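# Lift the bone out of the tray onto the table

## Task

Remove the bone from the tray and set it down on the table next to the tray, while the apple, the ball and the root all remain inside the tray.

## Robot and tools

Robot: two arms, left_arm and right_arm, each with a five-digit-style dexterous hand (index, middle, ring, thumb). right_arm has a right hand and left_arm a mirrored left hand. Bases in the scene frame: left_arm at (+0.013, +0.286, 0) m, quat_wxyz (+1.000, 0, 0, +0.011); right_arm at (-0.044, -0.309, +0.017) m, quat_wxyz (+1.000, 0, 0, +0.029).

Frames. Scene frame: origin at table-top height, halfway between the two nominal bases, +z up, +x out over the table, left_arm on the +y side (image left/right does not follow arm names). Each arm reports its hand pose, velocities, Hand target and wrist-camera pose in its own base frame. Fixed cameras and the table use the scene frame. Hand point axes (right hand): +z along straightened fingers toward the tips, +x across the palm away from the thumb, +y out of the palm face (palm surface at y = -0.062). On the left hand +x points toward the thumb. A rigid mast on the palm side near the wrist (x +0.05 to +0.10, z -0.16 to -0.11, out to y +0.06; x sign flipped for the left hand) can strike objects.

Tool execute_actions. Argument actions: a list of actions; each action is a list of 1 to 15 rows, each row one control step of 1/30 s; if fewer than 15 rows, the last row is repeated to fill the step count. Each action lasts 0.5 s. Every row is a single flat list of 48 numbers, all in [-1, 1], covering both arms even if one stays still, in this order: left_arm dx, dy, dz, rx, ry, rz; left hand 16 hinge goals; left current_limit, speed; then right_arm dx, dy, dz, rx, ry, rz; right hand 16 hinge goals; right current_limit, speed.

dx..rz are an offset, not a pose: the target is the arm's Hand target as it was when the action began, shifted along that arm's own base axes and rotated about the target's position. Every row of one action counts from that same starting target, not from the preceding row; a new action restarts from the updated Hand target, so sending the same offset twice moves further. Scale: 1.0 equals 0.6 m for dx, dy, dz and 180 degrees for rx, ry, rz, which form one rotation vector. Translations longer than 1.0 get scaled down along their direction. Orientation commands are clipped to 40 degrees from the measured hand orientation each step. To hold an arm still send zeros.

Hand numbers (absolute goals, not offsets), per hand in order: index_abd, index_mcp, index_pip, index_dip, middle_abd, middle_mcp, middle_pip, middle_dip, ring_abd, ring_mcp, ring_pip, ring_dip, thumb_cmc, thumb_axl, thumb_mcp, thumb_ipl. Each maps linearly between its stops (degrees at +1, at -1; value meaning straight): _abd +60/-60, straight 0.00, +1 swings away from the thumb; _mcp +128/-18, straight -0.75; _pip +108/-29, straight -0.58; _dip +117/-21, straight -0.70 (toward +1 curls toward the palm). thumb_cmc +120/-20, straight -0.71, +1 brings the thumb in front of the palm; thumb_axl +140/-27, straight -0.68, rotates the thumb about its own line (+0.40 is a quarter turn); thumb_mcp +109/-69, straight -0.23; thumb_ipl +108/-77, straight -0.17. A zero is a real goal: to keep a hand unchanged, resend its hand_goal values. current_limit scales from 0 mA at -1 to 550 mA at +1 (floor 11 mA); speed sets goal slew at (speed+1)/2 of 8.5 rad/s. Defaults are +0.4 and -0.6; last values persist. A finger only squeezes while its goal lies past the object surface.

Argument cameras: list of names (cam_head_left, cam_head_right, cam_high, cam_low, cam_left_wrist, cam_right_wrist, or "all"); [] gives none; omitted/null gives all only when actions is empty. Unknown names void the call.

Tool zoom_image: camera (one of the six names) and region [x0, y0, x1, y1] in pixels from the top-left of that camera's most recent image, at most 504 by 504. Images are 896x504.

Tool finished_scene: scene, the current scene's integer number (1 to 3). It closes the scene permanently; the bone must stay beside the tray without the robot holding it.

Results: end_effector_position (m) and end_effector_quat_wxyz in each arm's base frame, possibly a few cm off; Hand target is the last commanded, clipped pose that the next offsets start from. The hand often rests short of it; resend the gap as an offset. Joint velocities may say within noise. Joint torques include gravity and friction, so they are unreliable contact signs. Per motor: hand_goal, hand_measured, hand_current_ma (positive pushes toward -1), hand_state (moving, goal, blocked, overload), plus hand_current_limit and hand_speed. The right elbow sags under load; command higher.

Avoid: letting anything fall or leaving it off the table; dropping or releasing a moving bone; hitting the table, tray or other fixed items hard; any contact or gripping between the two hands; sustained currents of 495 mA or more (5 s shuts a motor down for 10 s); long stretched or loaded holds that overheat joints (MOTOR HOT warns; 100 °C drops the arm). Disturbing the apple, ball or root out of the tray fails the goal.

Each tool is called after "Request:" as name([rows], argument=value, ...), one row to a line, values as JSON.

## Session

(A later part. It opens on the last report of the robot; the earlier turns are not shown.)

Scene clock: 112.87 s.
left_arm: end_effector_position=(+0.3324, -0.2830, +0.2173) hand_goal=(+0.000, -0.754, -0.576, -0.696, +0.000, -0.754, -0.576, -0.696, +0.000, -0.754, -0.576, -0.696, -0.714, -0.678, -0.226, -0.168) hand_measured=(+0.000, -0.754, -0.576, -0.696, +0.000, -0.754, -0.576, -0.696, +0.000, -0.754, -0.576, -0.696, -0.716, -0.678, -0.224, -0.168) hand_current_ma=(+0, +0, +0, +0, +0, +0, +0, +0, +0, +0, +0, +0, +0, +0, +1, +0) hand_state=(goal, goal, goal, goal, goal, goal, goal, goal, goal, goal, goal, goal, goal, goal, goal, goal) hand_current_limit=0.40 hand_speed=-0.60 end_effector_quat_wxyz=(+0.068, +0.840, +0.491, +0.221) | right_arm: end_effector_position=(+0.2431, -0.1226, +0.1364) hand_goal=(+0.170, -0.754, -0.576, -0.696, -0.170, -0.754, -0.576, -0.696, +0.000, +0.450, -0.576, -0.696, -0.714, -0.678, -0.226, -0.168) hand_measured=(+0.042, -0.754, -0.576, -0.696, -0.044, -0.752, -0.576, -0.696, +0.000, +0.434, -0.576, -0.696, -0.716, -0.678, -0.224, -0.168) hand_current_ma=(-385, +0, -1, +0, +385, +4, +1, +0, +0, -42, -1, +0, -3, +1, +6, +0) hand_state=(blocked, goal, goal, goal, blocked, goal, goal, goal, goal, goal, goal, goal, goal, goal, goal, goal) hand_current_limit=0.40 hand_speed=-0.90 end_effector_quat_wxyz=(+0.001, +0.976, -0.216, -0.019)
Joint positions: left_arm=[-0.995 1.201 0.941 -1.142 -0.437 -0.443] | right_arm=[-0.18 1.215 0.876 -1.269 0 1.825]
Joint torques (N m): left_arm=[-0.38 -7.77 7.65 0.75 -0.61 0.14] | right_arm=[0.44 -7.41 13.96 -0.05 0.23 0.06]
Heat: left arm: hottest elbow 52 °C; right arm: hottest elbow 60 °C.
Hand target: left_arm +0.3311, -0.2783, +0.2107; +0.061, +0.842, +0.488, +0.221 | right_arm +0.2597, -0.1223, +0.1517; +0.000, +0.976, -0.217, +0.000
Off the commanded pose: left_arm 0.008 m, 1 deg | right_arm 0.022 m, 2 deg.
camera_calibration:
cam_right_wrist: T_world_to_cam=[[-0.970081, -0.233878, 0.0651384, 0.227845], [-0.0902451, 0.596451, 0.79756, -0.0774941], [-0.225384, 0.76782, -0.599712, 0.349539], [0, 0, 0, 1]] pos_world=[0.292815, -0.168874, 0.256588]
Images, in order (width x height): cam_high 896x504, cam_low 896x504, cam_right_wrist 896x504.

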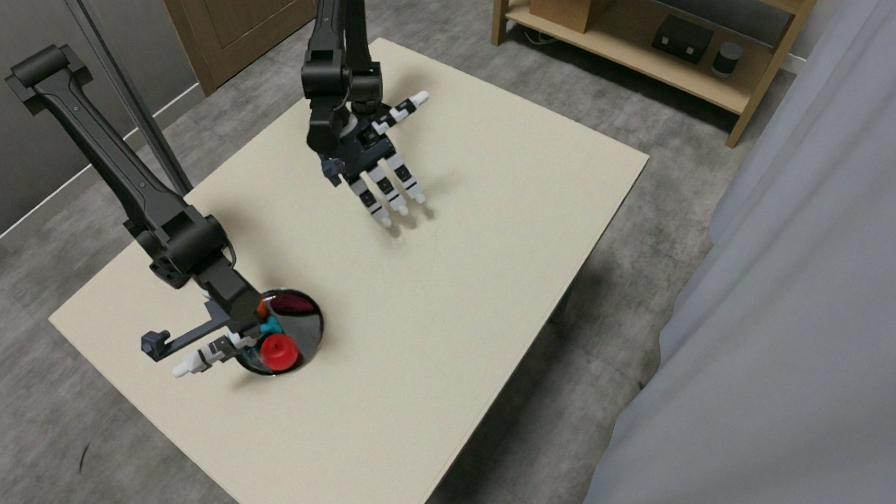

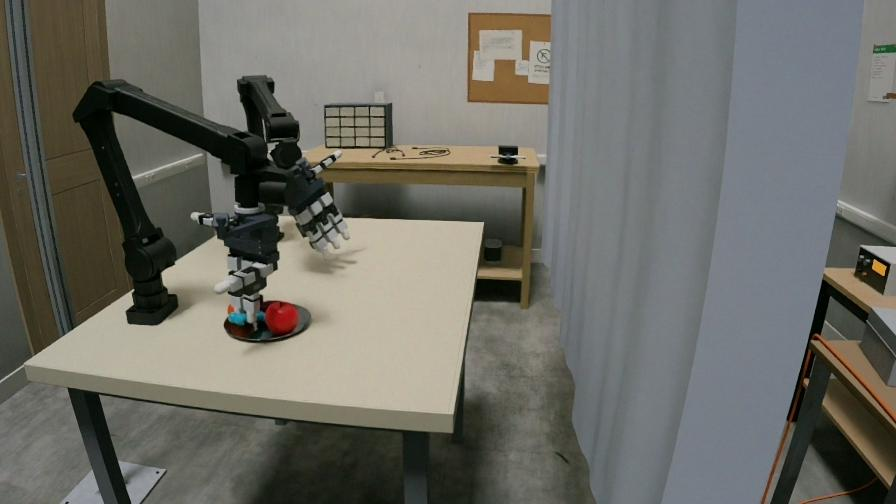

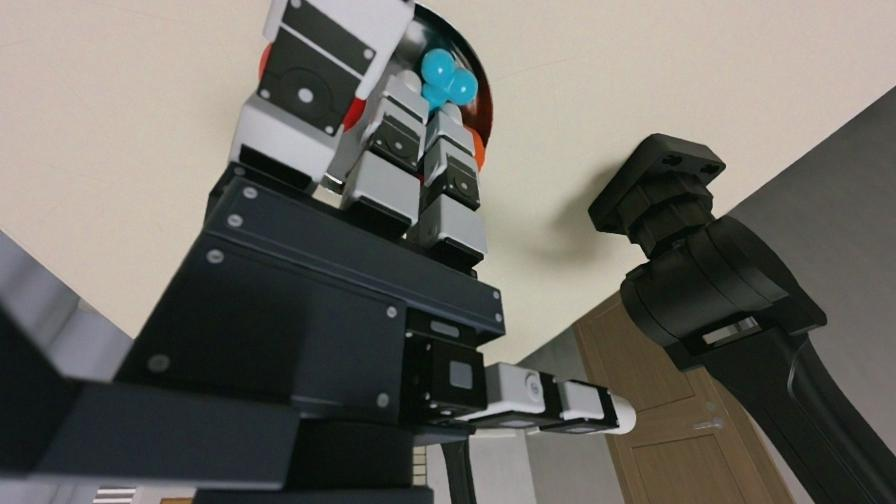

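Request:
execute_actions([
  [[0,0,0,0,0,0,0,-0.754,-0.576,-0.696,0,-0.754,-0.576,-0.696,0,-0.754,-0.576,-0.696,-0.714,-0.678,-0.226,-0.168,0.4,-0.6,0.005,0,0.045,0,0,0,0.16,-0.754,-0.576,-0.696,-0.16,-0.754,-0.576,-0.696,0,0.45,-0.576,-0.696,-0.714,-0.678,-0.226,-0.168,0.4,-0.9]],
  [[0,0,0,0,0,0,0,-0.754,-0.576,-0.696,0,-0.754,-0.576,-0.696,0,-0.754,-0.576,-0.696,-0.714,-0.678,-0.226,-0.168,0.4,-0.6,0,0,0.045,0,0,0,0.16,-0.754,-0.576,-0.696,-0.16,-0.754,-0.576,-0.696,0,0.45,-0.576,-0.696,-0.714,-0.678,-0.226,-0.168,0.4,-0.9]],
], cameras=["cam_right_wrist", "cam_low", "cam_high"])

Request:
zoom_image(camera="cam_right_wrist", region=[360, 0, 520, 150])

Request:
zoom_image(camera="cam_low", region=[200, 240, 340, 360])

Scene clock: 117.20 s.
left_arm: end_effector_position=(+0.3324, -0.2830, +0.2173) hand_goal=(+0.000, -0.754, -0.576, -0.696, +0.000, -0.754, -0.576, -0.696, +0.000, -0.754, -0.576, -0.696, -0.714, -0.678, -0.226, -0.168) hand_measured=(+0.000, -0.754, -0.576, -0.696, +0.000, -0.754, -0.576, -0.696, +0.000, -0.754, -0.576, -0.696, -0.716, -0.678, -0.224, -0.168) hand_current_ma=(+0, +0, +0, +0, +0, +0, +0, +0, +0, +0, +0, +0, +0, +0, +1, +0) hand_state=(goal, goal, goal, goal, goal, goal, goal, goal, goal, goal, goal, goal, goal, goal, goal, goal) hand_current_limit=0.40 hand_speed=-0.60 end_effector_quat_wxyz=(+0.068, +0.840, +0.491, +0.221) | right_arm: end_effector_position=(+0.2485, -0.1235, +0.1876) hand_goal=(+0.160, -0.754, -0.576, -0.696, -0.160, -0.754, -0.576, -0.696, +0.000, +0.450, -0.576, -0.696, -0.714, -0.678, -0.226, -0.168) hand_measured=(+0.042, -0.754, -0.576, -0.696, -0.044, -0.752, -0.576, -0.696, +0.000, +0.434, -0.576, -0.696, -0.716, -0.678, -0.224, -0.168) hand_current_ma=(-385, -1, -1, +0, +384, +5, +1, +0, +0, -42, -1, +0, -3, +1, +6, +0) hand_state=(blocked, goal, goal, goal, blocked, goal, goal, goal, goal, goal, goal, goal, goal, goal, goal, goal) hand_current_limit=0.40 hand_speed=-0.90 end_effector_quat_wxyz=(+0.001, +0.976, -0.216, -0.023)
Joint positions: left_arm=[-0.995 1.201 0.941 -1.142 -0.437 -0.443] | right_arm=[-0.18 1.197 0.999 -1.419 0 1.827]
Joint torques (N m): left_arm=[-0.44 -7.82 7.65 0.73 -0.61 0.15] | right_arm=[0.5 -8.12 14.53 -0.06 0.22 0.08]
Heat: left arm: hottest elbow 52 °C; right arm: hottest elbow 61 °C.
Hand target: left_arm +0.3311, -0.2783, +0.2107; +0.061, +0.842, +0.488, +0.221 | right_arm +0.2627, -0.1222, +0.2056; +0.000, +0.976, -0.217, +0.000
Off the commanded pose: left_arm 0.008 m, 1 deg | right_arm 0.023 m, 3 deg.
camera_calibration:
cam_right_wrist: T_world_to_cam=[[-0.969875, -0.232478, 0.0727756, 0.228324], [-0.0827651, 0.595447, 0.79912, -0.119517], [-0.229112, 0.769024, -0.59675, 0.382585], [0, 0, 0, 1]] pos_world=[0.299209, -0.169971, 0.307199]
Images, in order (width x height): cam_high 896x504, cam_low 896x504, cam_right_wrist 896x504.

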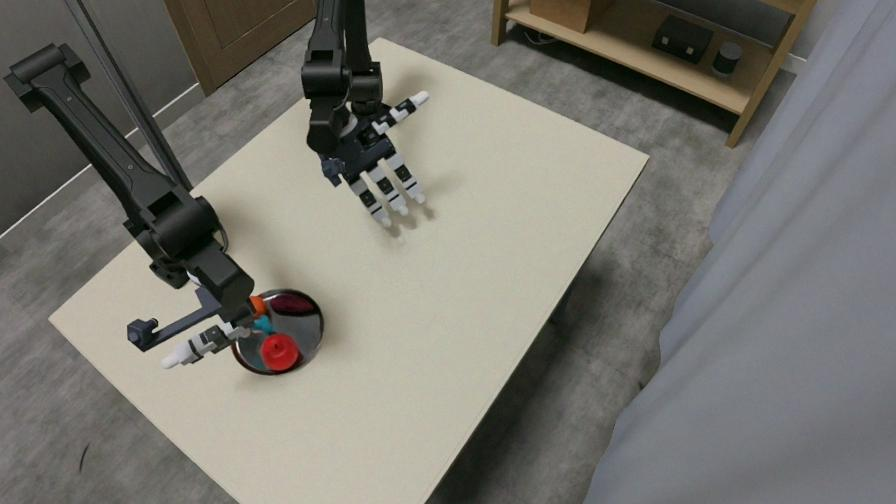

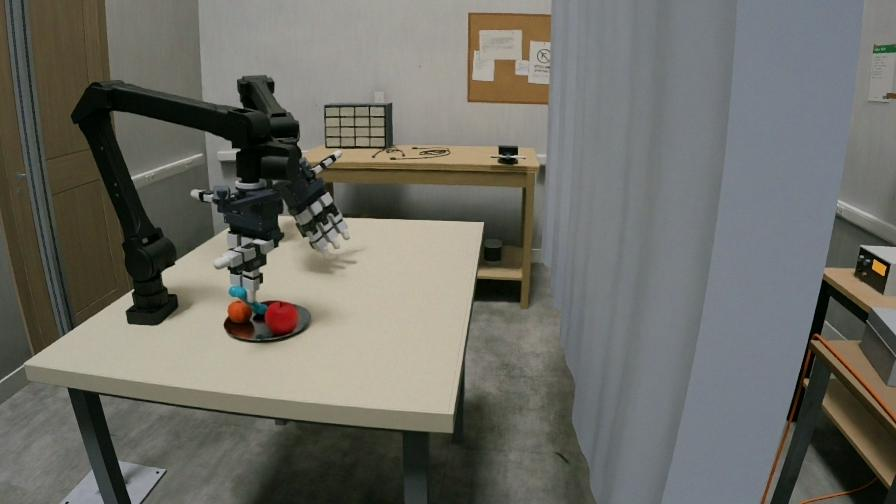

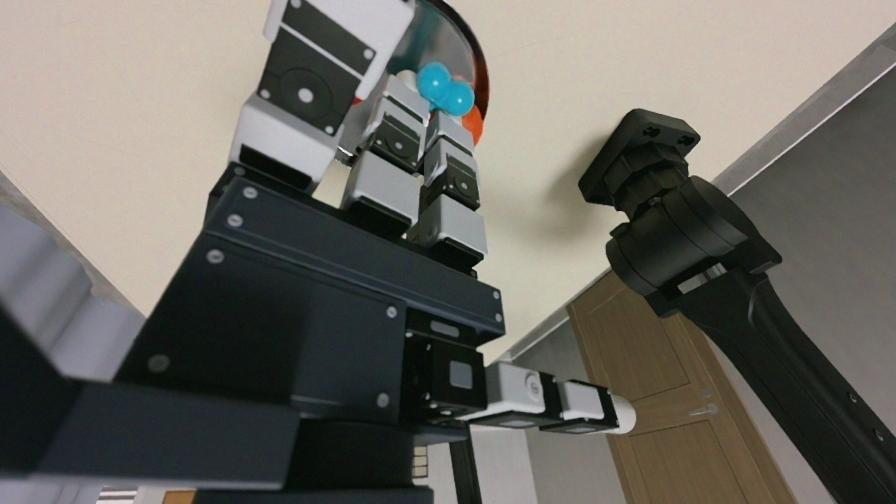

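Scaled by 3.150 from the camera's 896x504 image, which has a finer 1280x720 frame.

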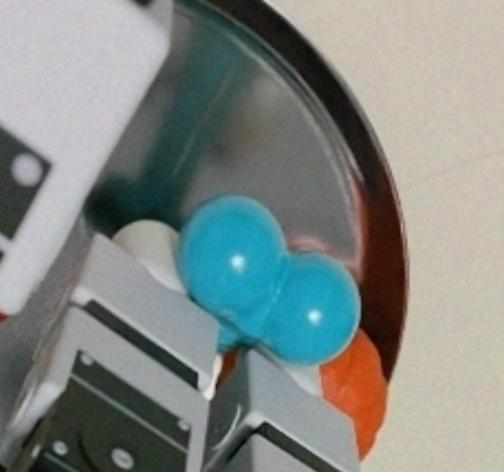

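Scaled by 3.600 from the camera's 896x504 image, which has a finer 1280x720 frame.

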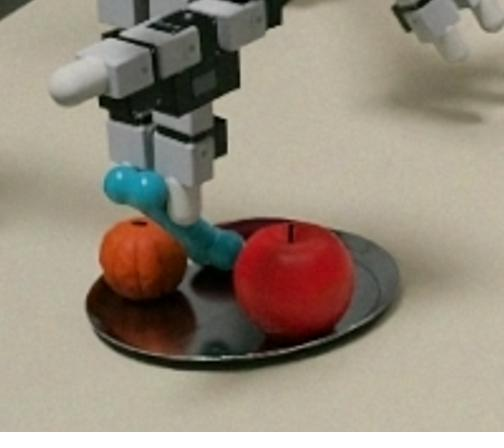

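Request:
execute_actions([
  [[0,0,0,0,0,0,0,-0.754,-0.576,-0.696,0,-0.754,-0.576,-0.696,0,-0.754,-0.576,-0.696,-0.714,-0.678,-0.226,-0.168,0.4,-0.6,0,0,0.04,0,0,0,0.17,-0.754,-0.576,-0.696,-0.17,-0.754,-0.576,-0.696,0,0.45,-0.576,-0.696,-0.714,-0.678,-0.226,-0.168,0.6,-0.9]],
  [[0,0,0,0,0,0,0,-0.754,-0.576,-0.696,0,-0.754,-0.576,-0.696,0,-0.754,-0.576,-0.696,-0.714,-0.678,-0.226,-0.168,0.4,-0.6,0,0,0.04,0,0,0,0.17,-0.754,-0.576,-0.696,-0.17,-0.754,-0.576,-0.696,0,0.45,-0.576,-0.696,-0.714,-0.678,-0.226,-0.168,0.6,-0.9]],
], cameras=["cam_right_wrist", "cam_low", "cam_high", "cam_head_left"])

Request:
zoom_image(camera="cam_low", region=[200, 220, 360, 360])

Request:
zoom_image(camera="cam_high", region=[180, 270, 350, 390])

Request:
zoom_image(camera="cam_head_left", region=[440, 260, 600, 370])

Scene clock: 122.23 s.
left_arm: end_effector_position=(+0.3324, -0.2830, +0.2173) hand_goal=(+0.000, -0.754, -0.576, -0.696, +0.000, -0.754, -0.576, -0.696, +0.000, -0.754, -0.576, -0.696, -0.714, -0.678, -0.226, -0.168) hand_measured=(+0.000, -0.754, -0.576, -0.696, +0.000, -0.754, -0.576, -0.696, +0.000, -0.754, -0.576, -0.696, -0.716, -0.678, -0.224, -0.168) hand_current_ma=(+0, +0, +0, +0, +0, +0, +0, +0, +0, +0, +0, +0, +0, +0, +1, +0) hand_state=(goal, goal, goal, goal, goal, goal, goal, goal, goal, goal, goal, goal, goal, goal, goal, goal) hand_current_limit=0.40 hand_speed=-0.60 end_effector_quat_wxyz=(+0.068, +0.840, +0.491, +0.221) | right_arm: end_effector_position=(+0.2506, -0.1239, +0.2342) hand_goal=(+0.170, -0.754, -0.576, -0.696, -0.170, -0.754, -0.576, -0.696, +0.000, +0.450, -0.576, -0.696, -0.714, -0.678, -0.226, -0.168) hand_measured=(+0.044, -0.754, -0.576, -0.696, -0.044, -0.752, -0.576, -0.696, +0.000, +0.434, -0.576, -0.696, -0.716, -0.678, -0.224, -0.168) hand_current_ma=(-424, -1, -1, +0, +425, +5, +1, +0, +0, -42, -1, +0, -3, +1, +6, +0) hand_state=(blocked, goal, goal, goal, blocked, goal, goal, goal, goal, goal, goal, goal, goal, goal, goal, goal) hand_current_limit=0.60 hand_speed=-0.90 end_effector_quat_wxyz=(+0.001, +0.976, -0.216, -0.025)
Joint positions: left_arm=[-0.995 1.201 0.941 -1.142 -0.437 -0.443] | right_arm=[-0.18 1.188 1.115 -1.547 0 1.827]
Joint velocities: left_arm=[-0.044 -0.015 -0.032 -0.002 -0.022 -0.051] | right_arm=[within noise]
Joint torques (N m): left_arm=[-0.38 -7.77 7.64 0.73 -0.6 0.14] | right_arm=[0.5 -8.29 14.82 -0.06 0.22 0.06]
Heat: left arm: hottest elbow 52 °C; right arm: hottest elbow 62 °C.
Hand target: left_arm +0.3311, -0.2783, +0.2107; +0.061, +0.842, +0.488, +0.221 | right_arm +0.2627, -0.1223, +0.2535; +0.000, +0.976, -0.217, +0.000
Off the commanded pose: left_arm 0.008 m, 1 deg | right_arm 0.023 m, 3 deg.
camera_calibration:
cam_right_wrist: T_world_to_cam=[[-0.96962, -0.232541, 0.0759024, 0.226051], [-0.0800871, 0.594977, 0.799742, -0.157284], [-0.231133, 0.769368, -0.595526, 0.411528], [0, 0, 0, 1]] pos_world=[0.301705, -0.17047, 0.353704]
Images, in order (width x height): cam_head_left 896x504, cam_high 896x504, cam_low 896x504, cam_right_wrist 896x504.

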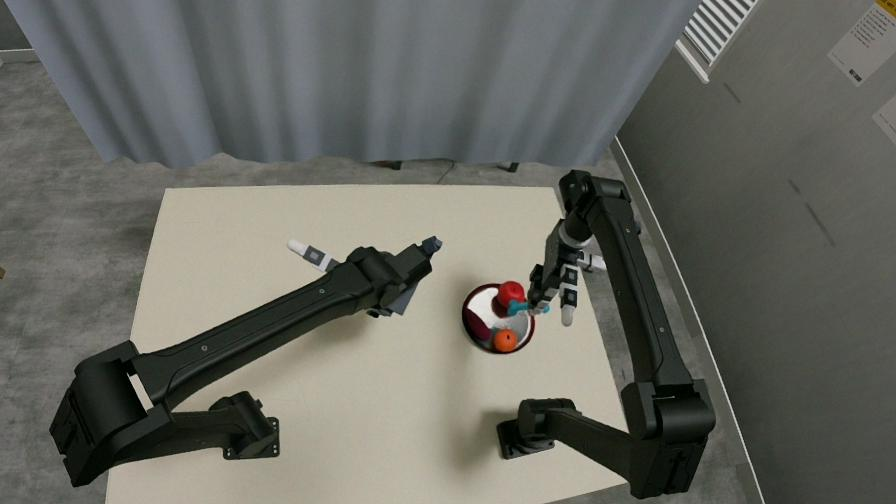

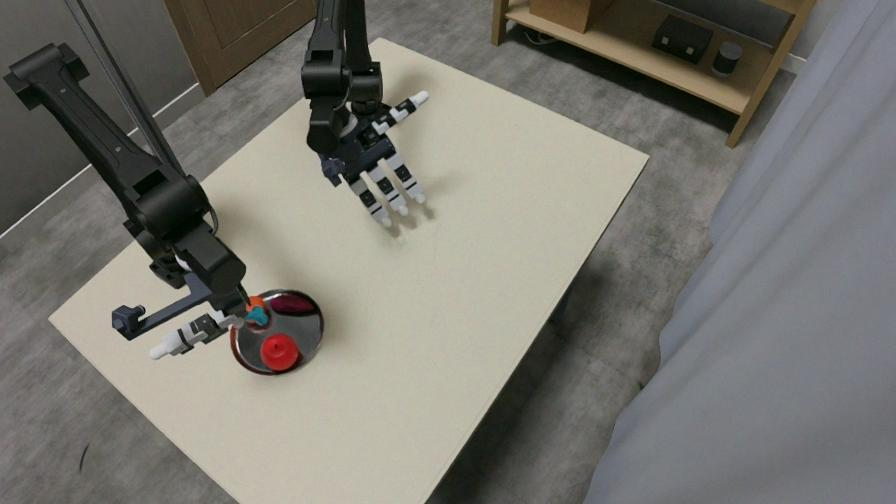

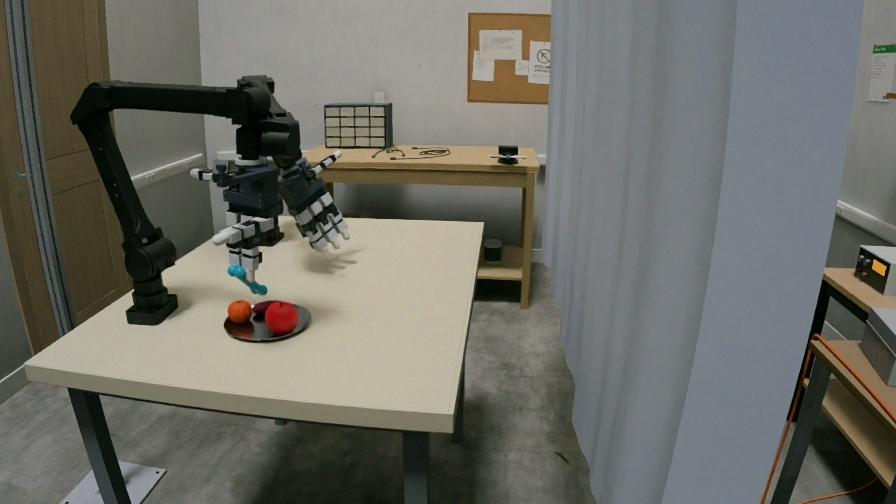

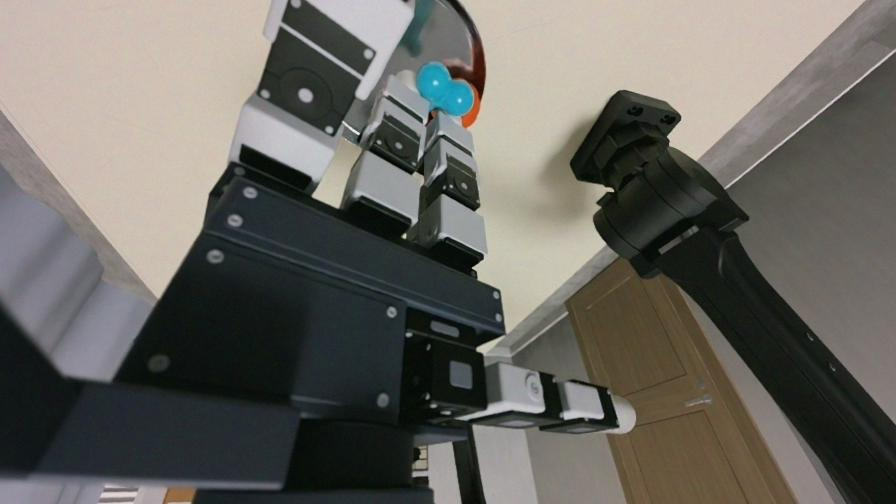

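Scaled by 3.150 from the camera's 896x504 image, which has a finer 1280x720 frame.

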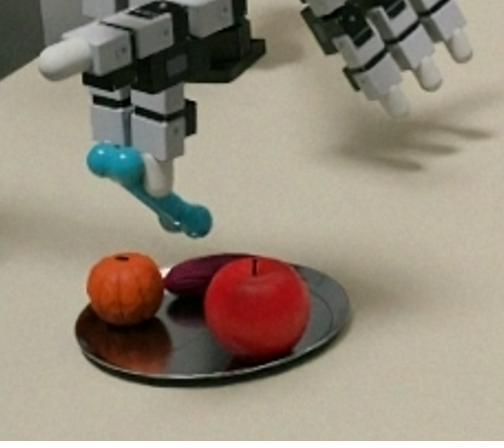

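Scaled by 2.965 from the camera's 896x504 image, which has a finer 1280x720 frame.

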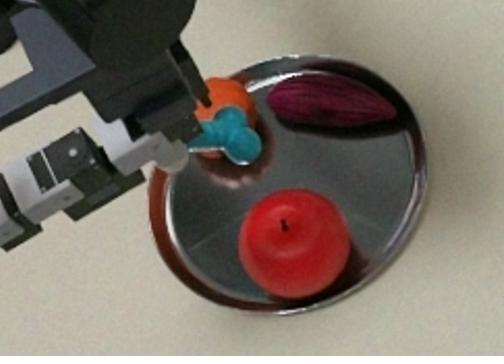

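Scaled by 3.150 from the camera's 896x504 image, which has a finer 1280x720 frame.

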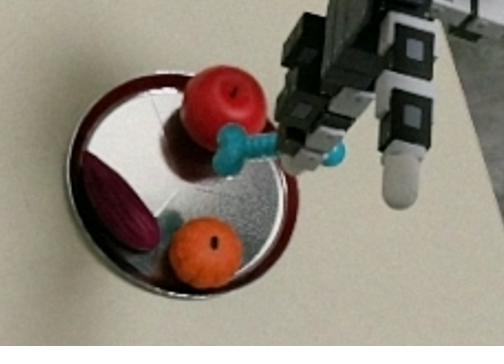

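Request:
execute_actions([
  [[0,0,0,0,0,0,0,-0.754,-0.576,-0.696,0,-0.754,-0.576,-0.696,0,-0.754,-0.576,-0.696,-0.714,-0.678,-0.226,-0.168,0.4,-0.6,0.04,0,0.02,0,0,0,0.17,-0.754,-0.576,-0.696,-0.17,-0.754,-0.576,-0.696,0,0.45,-0.576,-0.696,-0.714,-0.678,-0.226,-0.168,0.6,-0.9]],
  [[0,0,0,0,0,0,0,-0.754,-0.576,-0.696,0,-0.754,-0.576,-0.696,0,-0.754,-0.576,-0.696,-0.714,-0.678,-0.226,-0.168,0.4,-0.6,0.06,0,0,0,0,0,0.17,-0.754,-0.576,-0.696,-0.17,-0.754,-0.576,-0.696,0,0.45,-0.576,-0.696,-0.714,-0.678,-0.226,-0.168,0.6,-0.9]],
  [[0,0,0,0,0,0,0,-0.754,-0.576,-0.696,0,-0.754,-0.576,-0.696,0,-0.754,-0.576,-0.696,-0.714,-0.678,-0.226,-0.168,0.4,-0.6,0.06,0,0,0,0,0,0.17,-0.754,-0.576,-0.696,-0.17,-0.754,-0.576,-0.696,0,0.45,-0.576,-0.696,-0.714,-0.678,-0.226,-0.168,0.6,-0.9]],
], cameras=["cam_low", "cam_high", "cam_head_left"])

Request:
zoom_image(camera="cam_low", region=[200, 220, 360, 360])

Request:
zoom_image(camera="cam_high", region=[150, 270, 350, 410])

Scene clock: 128.47 s.
left_arm: end_effector_position=(+0.3324, -0.2830, +0.2173) hand_goal=(+0.000, -0.754, -0.576, -0.696, +0.000, -0.754, -0.576, -0.696, +0.000, -0.754, -0.576, -0.696, -0.714, -0.678, -0.226, -0.168) hand_measured=(+0.000, -0.754, -0.576, -0.696, +0.000, -0.754, -0.576, -0.696, +0.000, -0.754, -0.576, -0.696, -0.716, -0.678, -0.224, -0.168) hand_current_ma=(+0, +0, +0, +0, +0, +0, +0, +0, +0, +0, +0, +0, +0, +0, +1, +0) hand_state=(goal, goal, goal, goal, goal, goal, goal, goal, goal, goal, goal, goal, goal, goal, goal, goal) hand_current_limit=0.40 hand_speed=-0.60 end_effector_quat_wxyz=(+0.068, +0.840, +0.491, +0.221) | right_arm: end_effector_position=(+0.3428, -0.1242, +0.2498) hand_goal=(+0.170, -0.754, -0.576, -0.696, -0.170, -0.754, -0.576, -0.696, +0.000, +0.450, -0.576, -0.696, -0.714, -0.678, -0.226, -0.168) hand_measured=(+0.044, -0.754, -0.576, -0.696, -0.044, -0.750, -0.576, -0.696, +0.000, +0.434, -0.576, -0.696, -0.716, -0.678, -0.224, -0.168) hand_current_ma=(-424, -1, -1, +0, +425, +6, +1, +0, +0, -42, -1, +0, -3, +1, +6, +0) hand_state=(blocked, goal, goal, goal, blocked, goal, goal, goal, goal, goal, goal, goal, goal, goal, goal, goal) hand_current_limit=0.60 hand_speed=-0.90 end_effector_quat_wxyz=(+0.002, +0.976, -0.215, -0.023)
Joint positions: left_arm=[-0.995 1.201 0.941 -1.142 -0.437 -0.443] | right_arm=[-0.14 1.422 1.369 -1.563 0 1.865]
Joint torques (N m): left_arm=[-0.32 -7.65 7.64 0.76 -0.6 0.14] | right_arm=[0.21 -10.87 15.13 0.14 0.22 0.05]
Heat: left arm: hottest elbow 52 °C; right arm: hottest elbow 64 °C.
Hand target: left_arm +0.3311, -0.2783, +0.2107; +0.061, +0.842, +0.488, +0.221 | right_arm +0.3587, -0.1223, +0.2657; +0.000, +0.976, -0.217, +0.000
Off the commanded pose: left_arm 0.008 m, 1 deg | right_arm 0.022 m, 3 deg.
Images, in order (width x height): cam_head_left 896x504, cam_high 896x504, cam_low 896x504.

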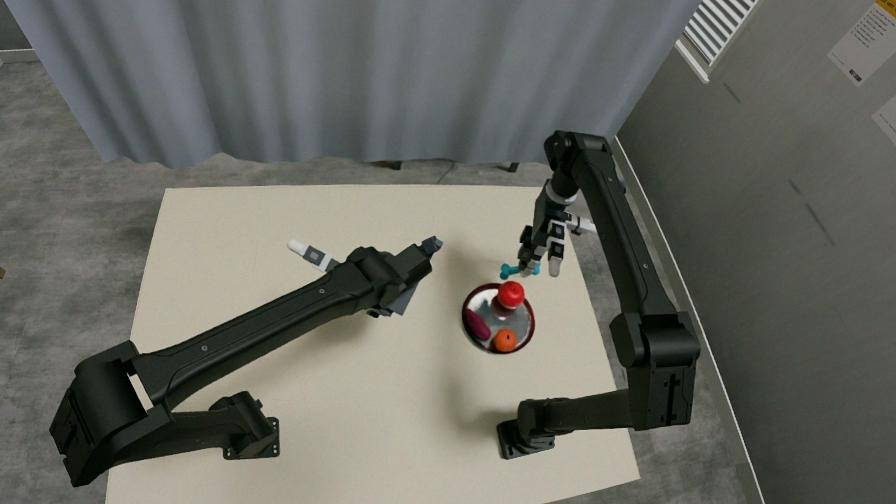

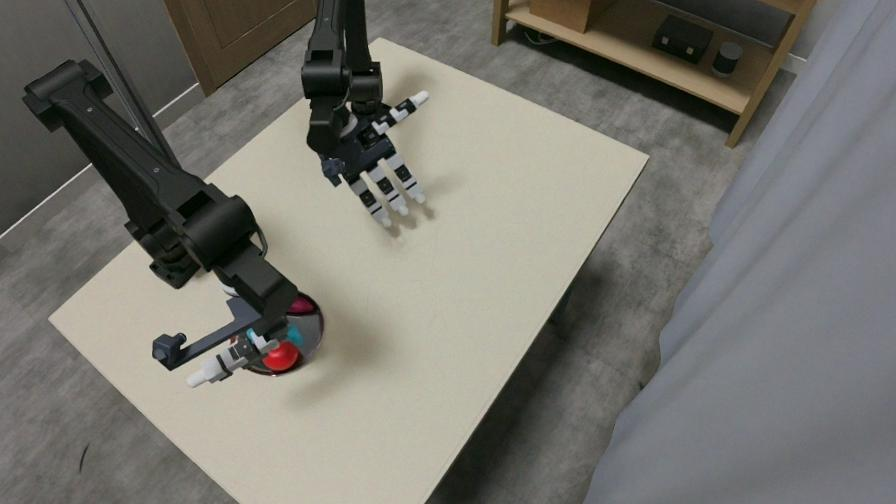

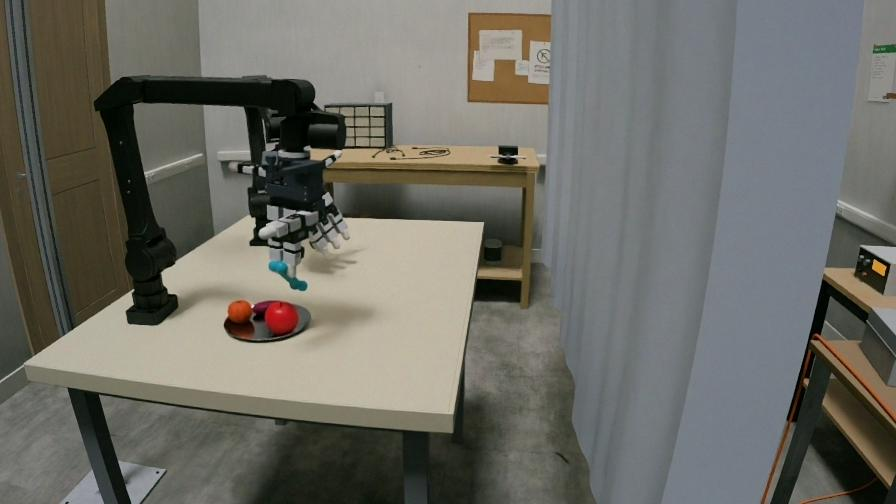

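Scaled by 3.150 from the camera's 896x504 image, which has a finer 1280x720 frame.

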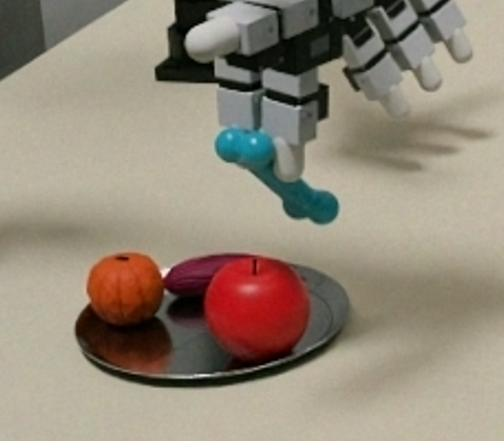

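Scaled by 2.520 from the camera's 896x504 image, which has a finer 1280x720 frame.

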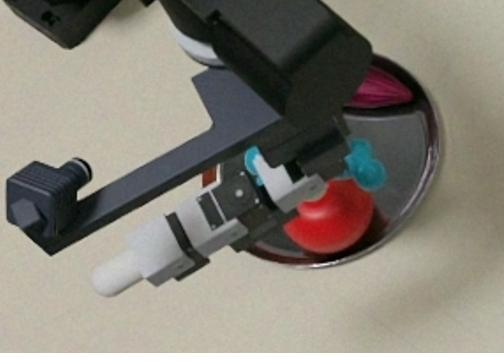

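Request:
execute_actions([
  [[0,0,0,0,0,0,0,-0.754,-0.576,-0.696,0,-0.754,-0.576,-0.696,0,-0.754,-0.576,-0.696,-0.714,-0.678,-0.226,-0.168,0.4,-0.6,0.06,0,0,0,0,0,0.17,-0.754,-0.576,-0.696,-0.17,-0.754,-0.576,-0.696,0,0.45,-0.576,-0.696,-0.714,-0.678,-0.226,-0.168,0.6,-0.9]],
  [[0,0,0,0,0,0,0,-0.754,-0.576,-0.696,0,-0.754,-0.576,-0.696,0,-0.754,-0.576,-0.696,-0.714,-0.678,-0.226,-0.168,0.4,-0.6,0.06,0,-0.02,0,0,0,0.17,-0.754,-0.576,-0.696,-0.17,-0.754,-0.576,-0.696,0,0.45,-0.576,-0.696,-0.714,-0.678,-0.226,-0.168,0.6,-0.9]],
  [[0,0,0,0,0,0,0,-0.754,-0.576,-0.696,0,-0.754,-0.576,-0.696,0,-0.754,-0.576,-0.696,-0.714,-0.678,-0.226,-0.168,0.4,-0.6,0,0,-0.05,0,0,0,0.17,-0.754,-0.576,-0.696,-0.17,-0.754,-0.576,-0.696,0,0.45,-0.576,-0.696,-0.714,-0.678,-0.226,-0.168,0.6,-0.9]],
  [[0,0,0,0,0,0,0,-0.754,-0.576,-0.696,0,-0.754,-0.576,-0.696,0,-0.754,-0.576,-0.696,-0.714,-0.678,-0.226,-0.168,0.4,-0.6,0,0,-0.05,0,0,0,0.17,-0.754,-0.576,-0.696,-0.17,-0.754,-0.576,-0.696,0,0.45,-0.576,-0.696,-0.714,-0.678,-0.226,-0.168,0.6,-0.9]],
], cameras=["cam_low", "cam_high", "cam_head_left", "cam_right_wrist"])

Request:
zoom_image(camera="cam_low", region=[220, 220, 380, 360])

Request:
zoom_image(camera="cam_head_left", region=[440, 200, 600, 370])

Scene clock: 136.13 s.
left_arm: end_effector_position=(+0.3324, -0.2830, +0.2173) hand_goal=(+0.000, -0.754, -0.576, -0.696, +0.000, -0.754, -0.576, -0.696, +0.000, -0.754, -0.576, -0.696, -0.714, -0.678, -0.226, -0.168) hand_measured=(+0.000, -0.754, -0.576, -0.696, +0.000, -0.754, -0.576, -0.696, +0.000, -0.754, -0.576, -0.696, -0.716, -0.678, -0.224, -0.168) hand_current_ma=(+0, +0, +0, +0, +0, +0, +0, +0, +0, +0, +0, +0, +0, +0, +1, +0) hand_state=(goal, goal, goal, goal, goal, goal, goal, goal, goal, goal, goal, goal, goal, goal, goal, goal) hand_current_limit=0.40 hand_speed=-0.60 end_effector_quat_wxyz=(+0.068, +0.840, +0.491, +0.221) | right_arm: end_effector_position=(+0.4271, -0.1268, +0.1961) hand_goal=(+0.170, -0.754, -0.576, -0.696, -0.170, -0.754, -0.576, -0.696, +0.000, +0.450, -0.576, -0.696, -0.714, -0.678, -0.226, -0.168) hand_measured=(+0.046, -0.754, -0.576, -0.696, -0.044, -0.750, -0.574, -0.696, +0.000, +0.434, -0.576, -0.696, -0.716, -0.678, -0.224, -0.168) hand_current_ma=(-424, -1, -1, +0, +425, +6, +1, +0, +0, -42, -1, +0, -2, +1, +7, +0) hand_state=(blocked, goal, goal, goal, blocked, goal, goal, goal, goal, goal, goal, goal, goal, goal, goal, goal) hand_current_limit=0.60 hand_speed=-0.90 end_effector_quat_wxyz=(+0.000, +0.976, -0.216, -0.002)
Joint positions: left_arm=[-0.995 1.201 0.941 -1.142 -0.437 -0.443] | right_arm=[-0.121 1.627 1.466 -1.413 0 1.885]
Joint torques (N m): left_arm=[-0.38 -7.65 7.65 0.73 -0.61 0.14] | right_arm=[0.44 -14.21 10.47 0.54 0.22 0.06]
Heat: left arm: hottest elbow 52 °C; right arm: hottest elbow 65 °C.
Hand target: left_arm +0.3311, -0.2783, +0.2107; +0.061, +0.842, +0.488, +0.221 | right_arm +0.4307, -0.1222, +0.1937; +0.000, +0.976, -0.217, +0.000
Off the commanded pose: left_arm 0.008 m, 1 deg | right_arm 0.006 m, 0 deg.
camera_calibration:
cam_right_wrist: T_world_to_cam=[[-0.971825, -0.233213, 0.0341767, 0.408359], [-0.116537, 0.601449, 0.790366, -0.0926759], [-0.204879, 0.764115, -0.611681, 0.423176], [0, 0, 0, 1]] pos_world=[0.472753, -0.172381, 0.31814]
Images, in order (width x height): cam_head_left 896x504, cam_high 896x504, cam_low 896x504, cam_right_wrist 896x504.

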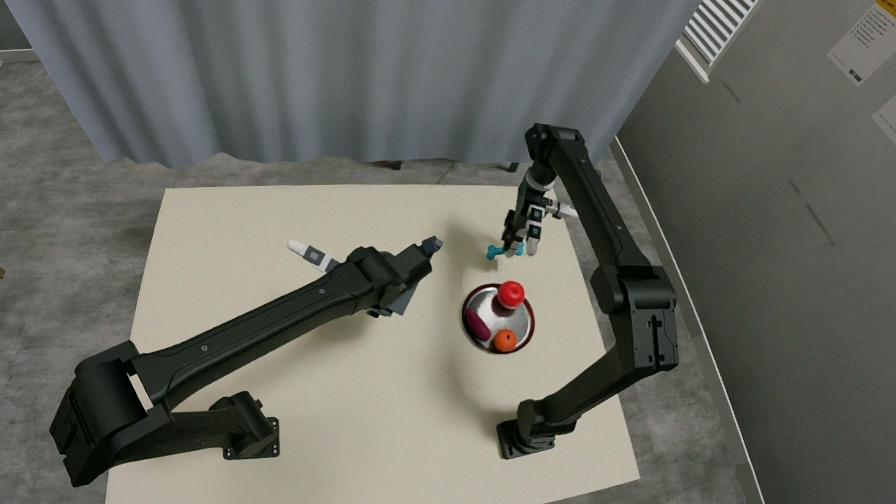

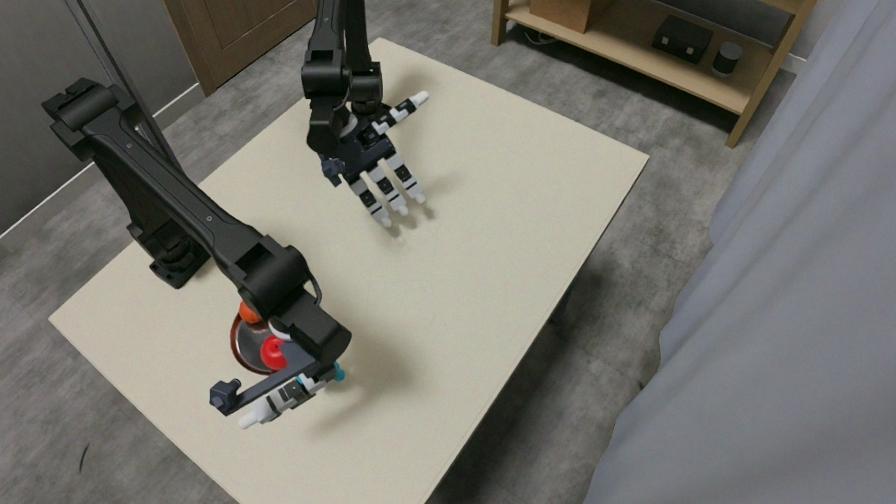

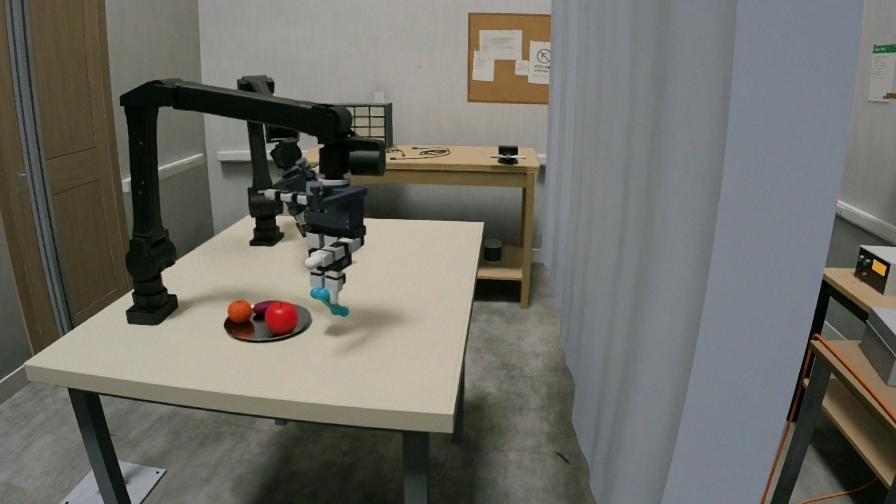

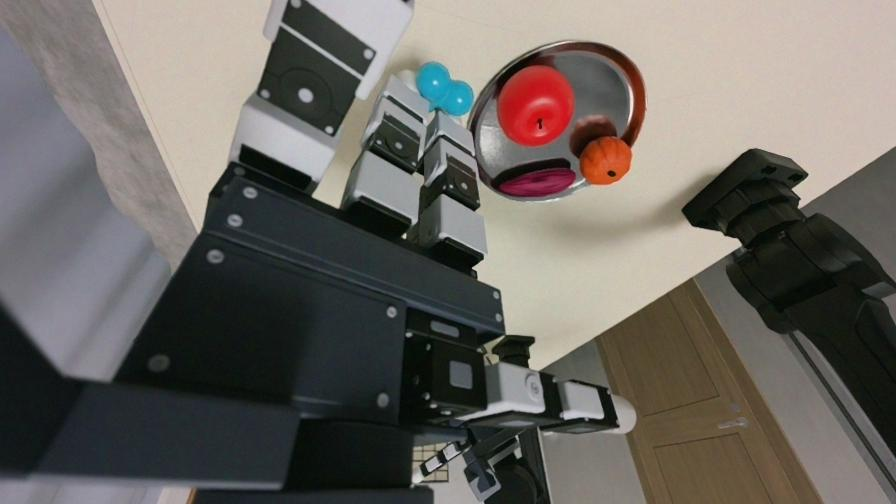

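Scaled by 3.150 from the camera's 896x504 image, which has a finer 1280x720 frame.

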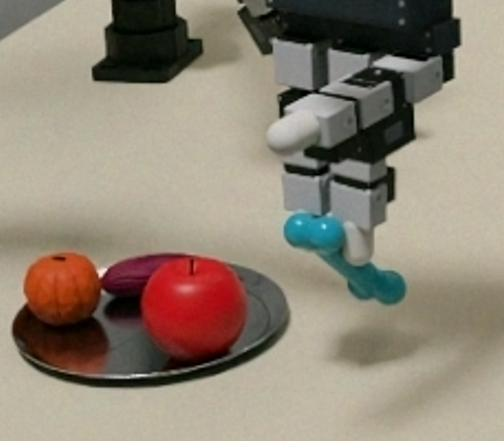

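Scaled by 2.965 from the camera's 896x504 image, which has a finer 1280x720 frame.

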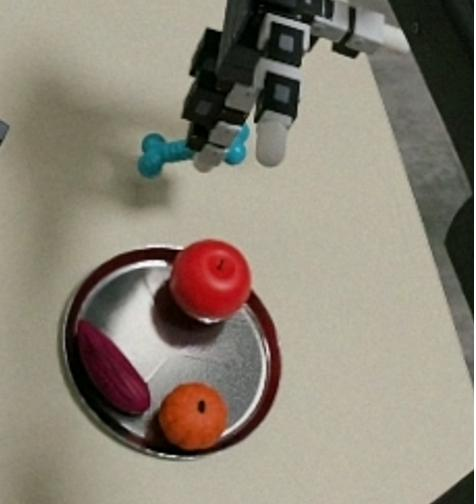

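Request:
execute_actions([
  [[0,0,0,0,0,0,0,-0.754,-0.576,-0.696,0,-0.754,-0.576,-0.696,0,-0.754,-0.576,-0.696,-0.714,-0.678,-0.226,-0.168,0.4,-0.6,0,0,-0.05,0,0,0,0.17,-0.754,-0.576,-0.696,-0.17,-0.754,-0.576,-0.696,0,0.45,-0.576,-0.696,-0.714,-0.678,-0.226,-0.168,0.6,-0.9]],
  [[0,0,0,0,0,0,0,-0.754,-0.576,-0.696,0,-0.754,-0.576,-0.696,0,-0.754,-0.576,-0.696,-0.714,-0.678,-0.226,-0.168,0.4,-0.6,0,0,-0.025,0,0,0,0.14,-0.754,-0.576,-0.696,-0.14,-0.754,-0.576,-0.696,0,0.45,-0.576,-0.696,-0.714,-0.678,-0.226,-0.168,0.4,-0.9]],
], cameras=["cam_low", "cam_head_left", "cam_right_wrist"])

Request:
zoom_image(camera="cam_low", region=[220, 220, 380, 360])

Scene clock: 139.47 s.
left_arm: end_effector_position=(+0.3324, -0.2830, +0.2173) hand_goal=(+0.000, -0.754, -0.576, -0.696, +0.000, -0.754, -0.576, -0.696, +0.000, -0.754, -0.576, -0.696, -0.714, -0.678, -0.226, -0.168) hand_measured=(+0.000, -0.754, -0.576, -0.696, +0.000, -0.754, -0.576, -0.696, +0.000, -0.754, -0.576, -0.696, -0.716, -0.678, -0.224, -0.168) hand_current_ma=(+0, +0, +0, +0, +0, +0, +0, +0, +0, +0, +0, +0, +0, +0, +1, +0) hand_state=(goal, goal, goal, goal, goal, goal, goal, goal, goal, goal, goal, goal, goal, goal, goal, goal) hand_current_limit=0.40 hand_speed=-0.60 end_effector_quat_wxyz=(+0.068, +0.840, +0.491, +0.221) | right_arm: end_effector_position=(+0.4285, -0.1276, +0.1580) hand_goal=(+0.140, -0.754, -0.576, -0.696, -0.140, -0.754, -0.576, -0.696, +0.000, +0.450, -0.576, -0.696, -0.714, -0.678, -0.226, -0.168) hand_measured=(+0.046, -0.748, -0.574, -0.696, -0.044, -0.744, -0.572, -0.694, +0.000, +0.434, -0.576, -0.696, -0.716, -0.678, -0.224, -0.168) hand_current_ma=(-303, +11, +3, +0, +304, +22, +9, +2, +0, -42, -1, +0, -2, +1, +7, +0) hand_state=(blocked, goal, goal, goal, blocked, goal, goal, goal, goal, goal, goal, goal, goal, goal, goal, goal) hand_current_limit=0.40 hand_speed=-0.90 end_effector_quat_wxyz=(+0.001, +0.976, -0.216, +0.006)
Joint positions: left_arm=[-0.995 1.201 0.941 -1.142 -0.437 -0.443] | right_arm=[-0.121 1.642 1.383 -1.301 0.004 1.885]
Joint torques (N m): left_arm=[-0.38 -7.82 7.65 0.75 -0.62 0.14] | right_arm=[0.26 -13.27 9.7 0.64 0.13 0.06]
Heat: left arm: hottest elbow 52 °C; right arm: hottest elbow 64 °C.
Hand target: left_arm +0.3311, -0.2783, +0.2107; +0.061, +0.842, +0.488, +0.221 | right_arm +0.4307, -0.1222, +0.1487; +0.000, +0.976, -0.217, +0.000
Off the commanded pose: left_arm 0.008 m, 1 deg | right_arm 0.011 m, 1 deg.
camera_calibration:
cam_right_wrist: T_world_to_cam=[[-0.972324, -0.23265, 0.0214451, 0.413145], [-0.127591, 0.605648, 0.785437, -0.0559048], [-0.19572, 0.760963, -0.61857, 0.397474], [0, 0, 0, 1]] pos_world=[0.472371, -0.172486, 0.280915]
Images, in order (width x height): cam_head_left 896x504, cam_low 896x504, cam_right_wrist 896x504.

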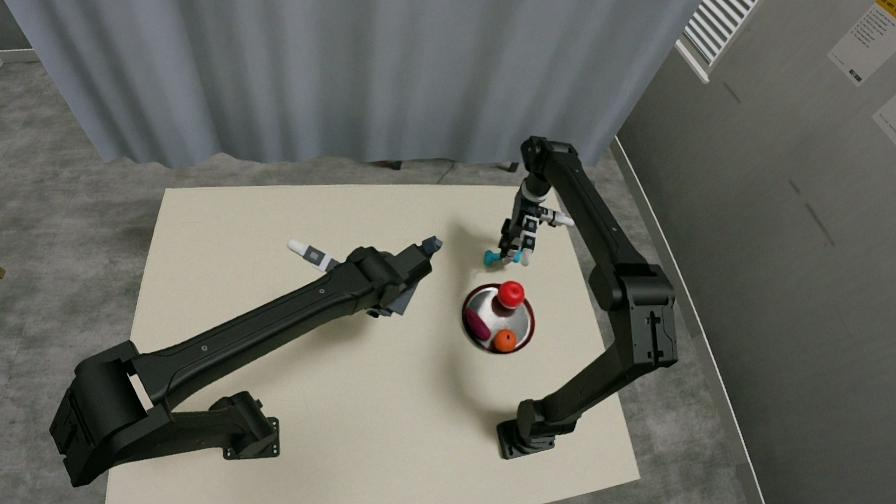

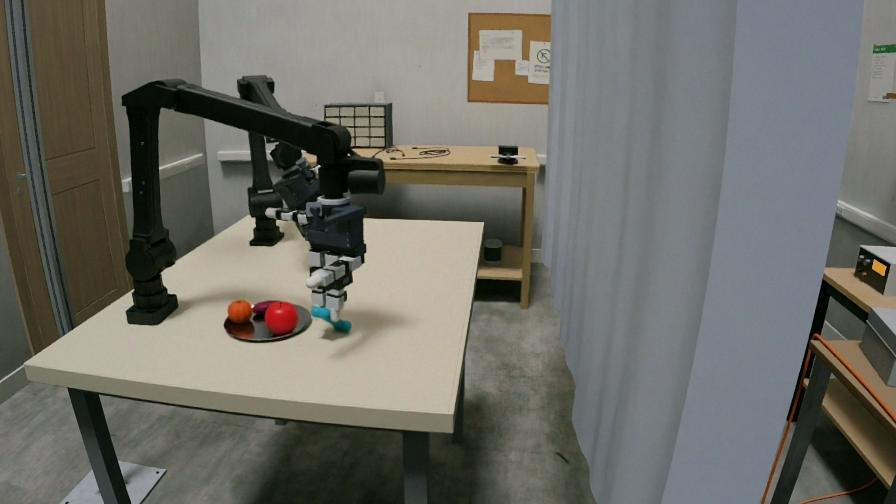

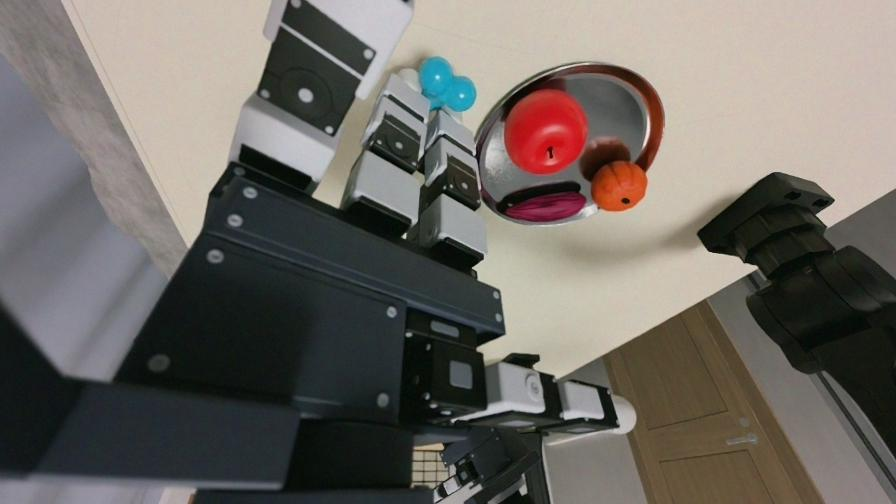

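Scaled by 3.150 from the camera's 896x504 image, which has a finer 1280x720 frame.

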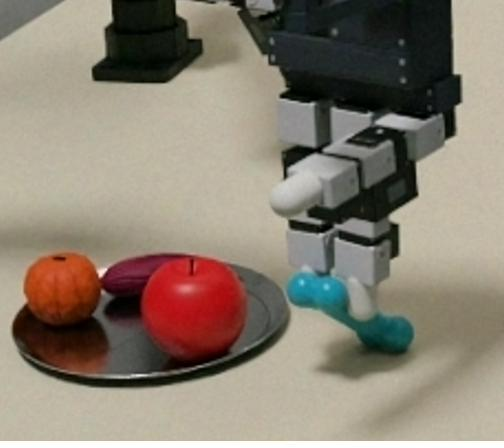

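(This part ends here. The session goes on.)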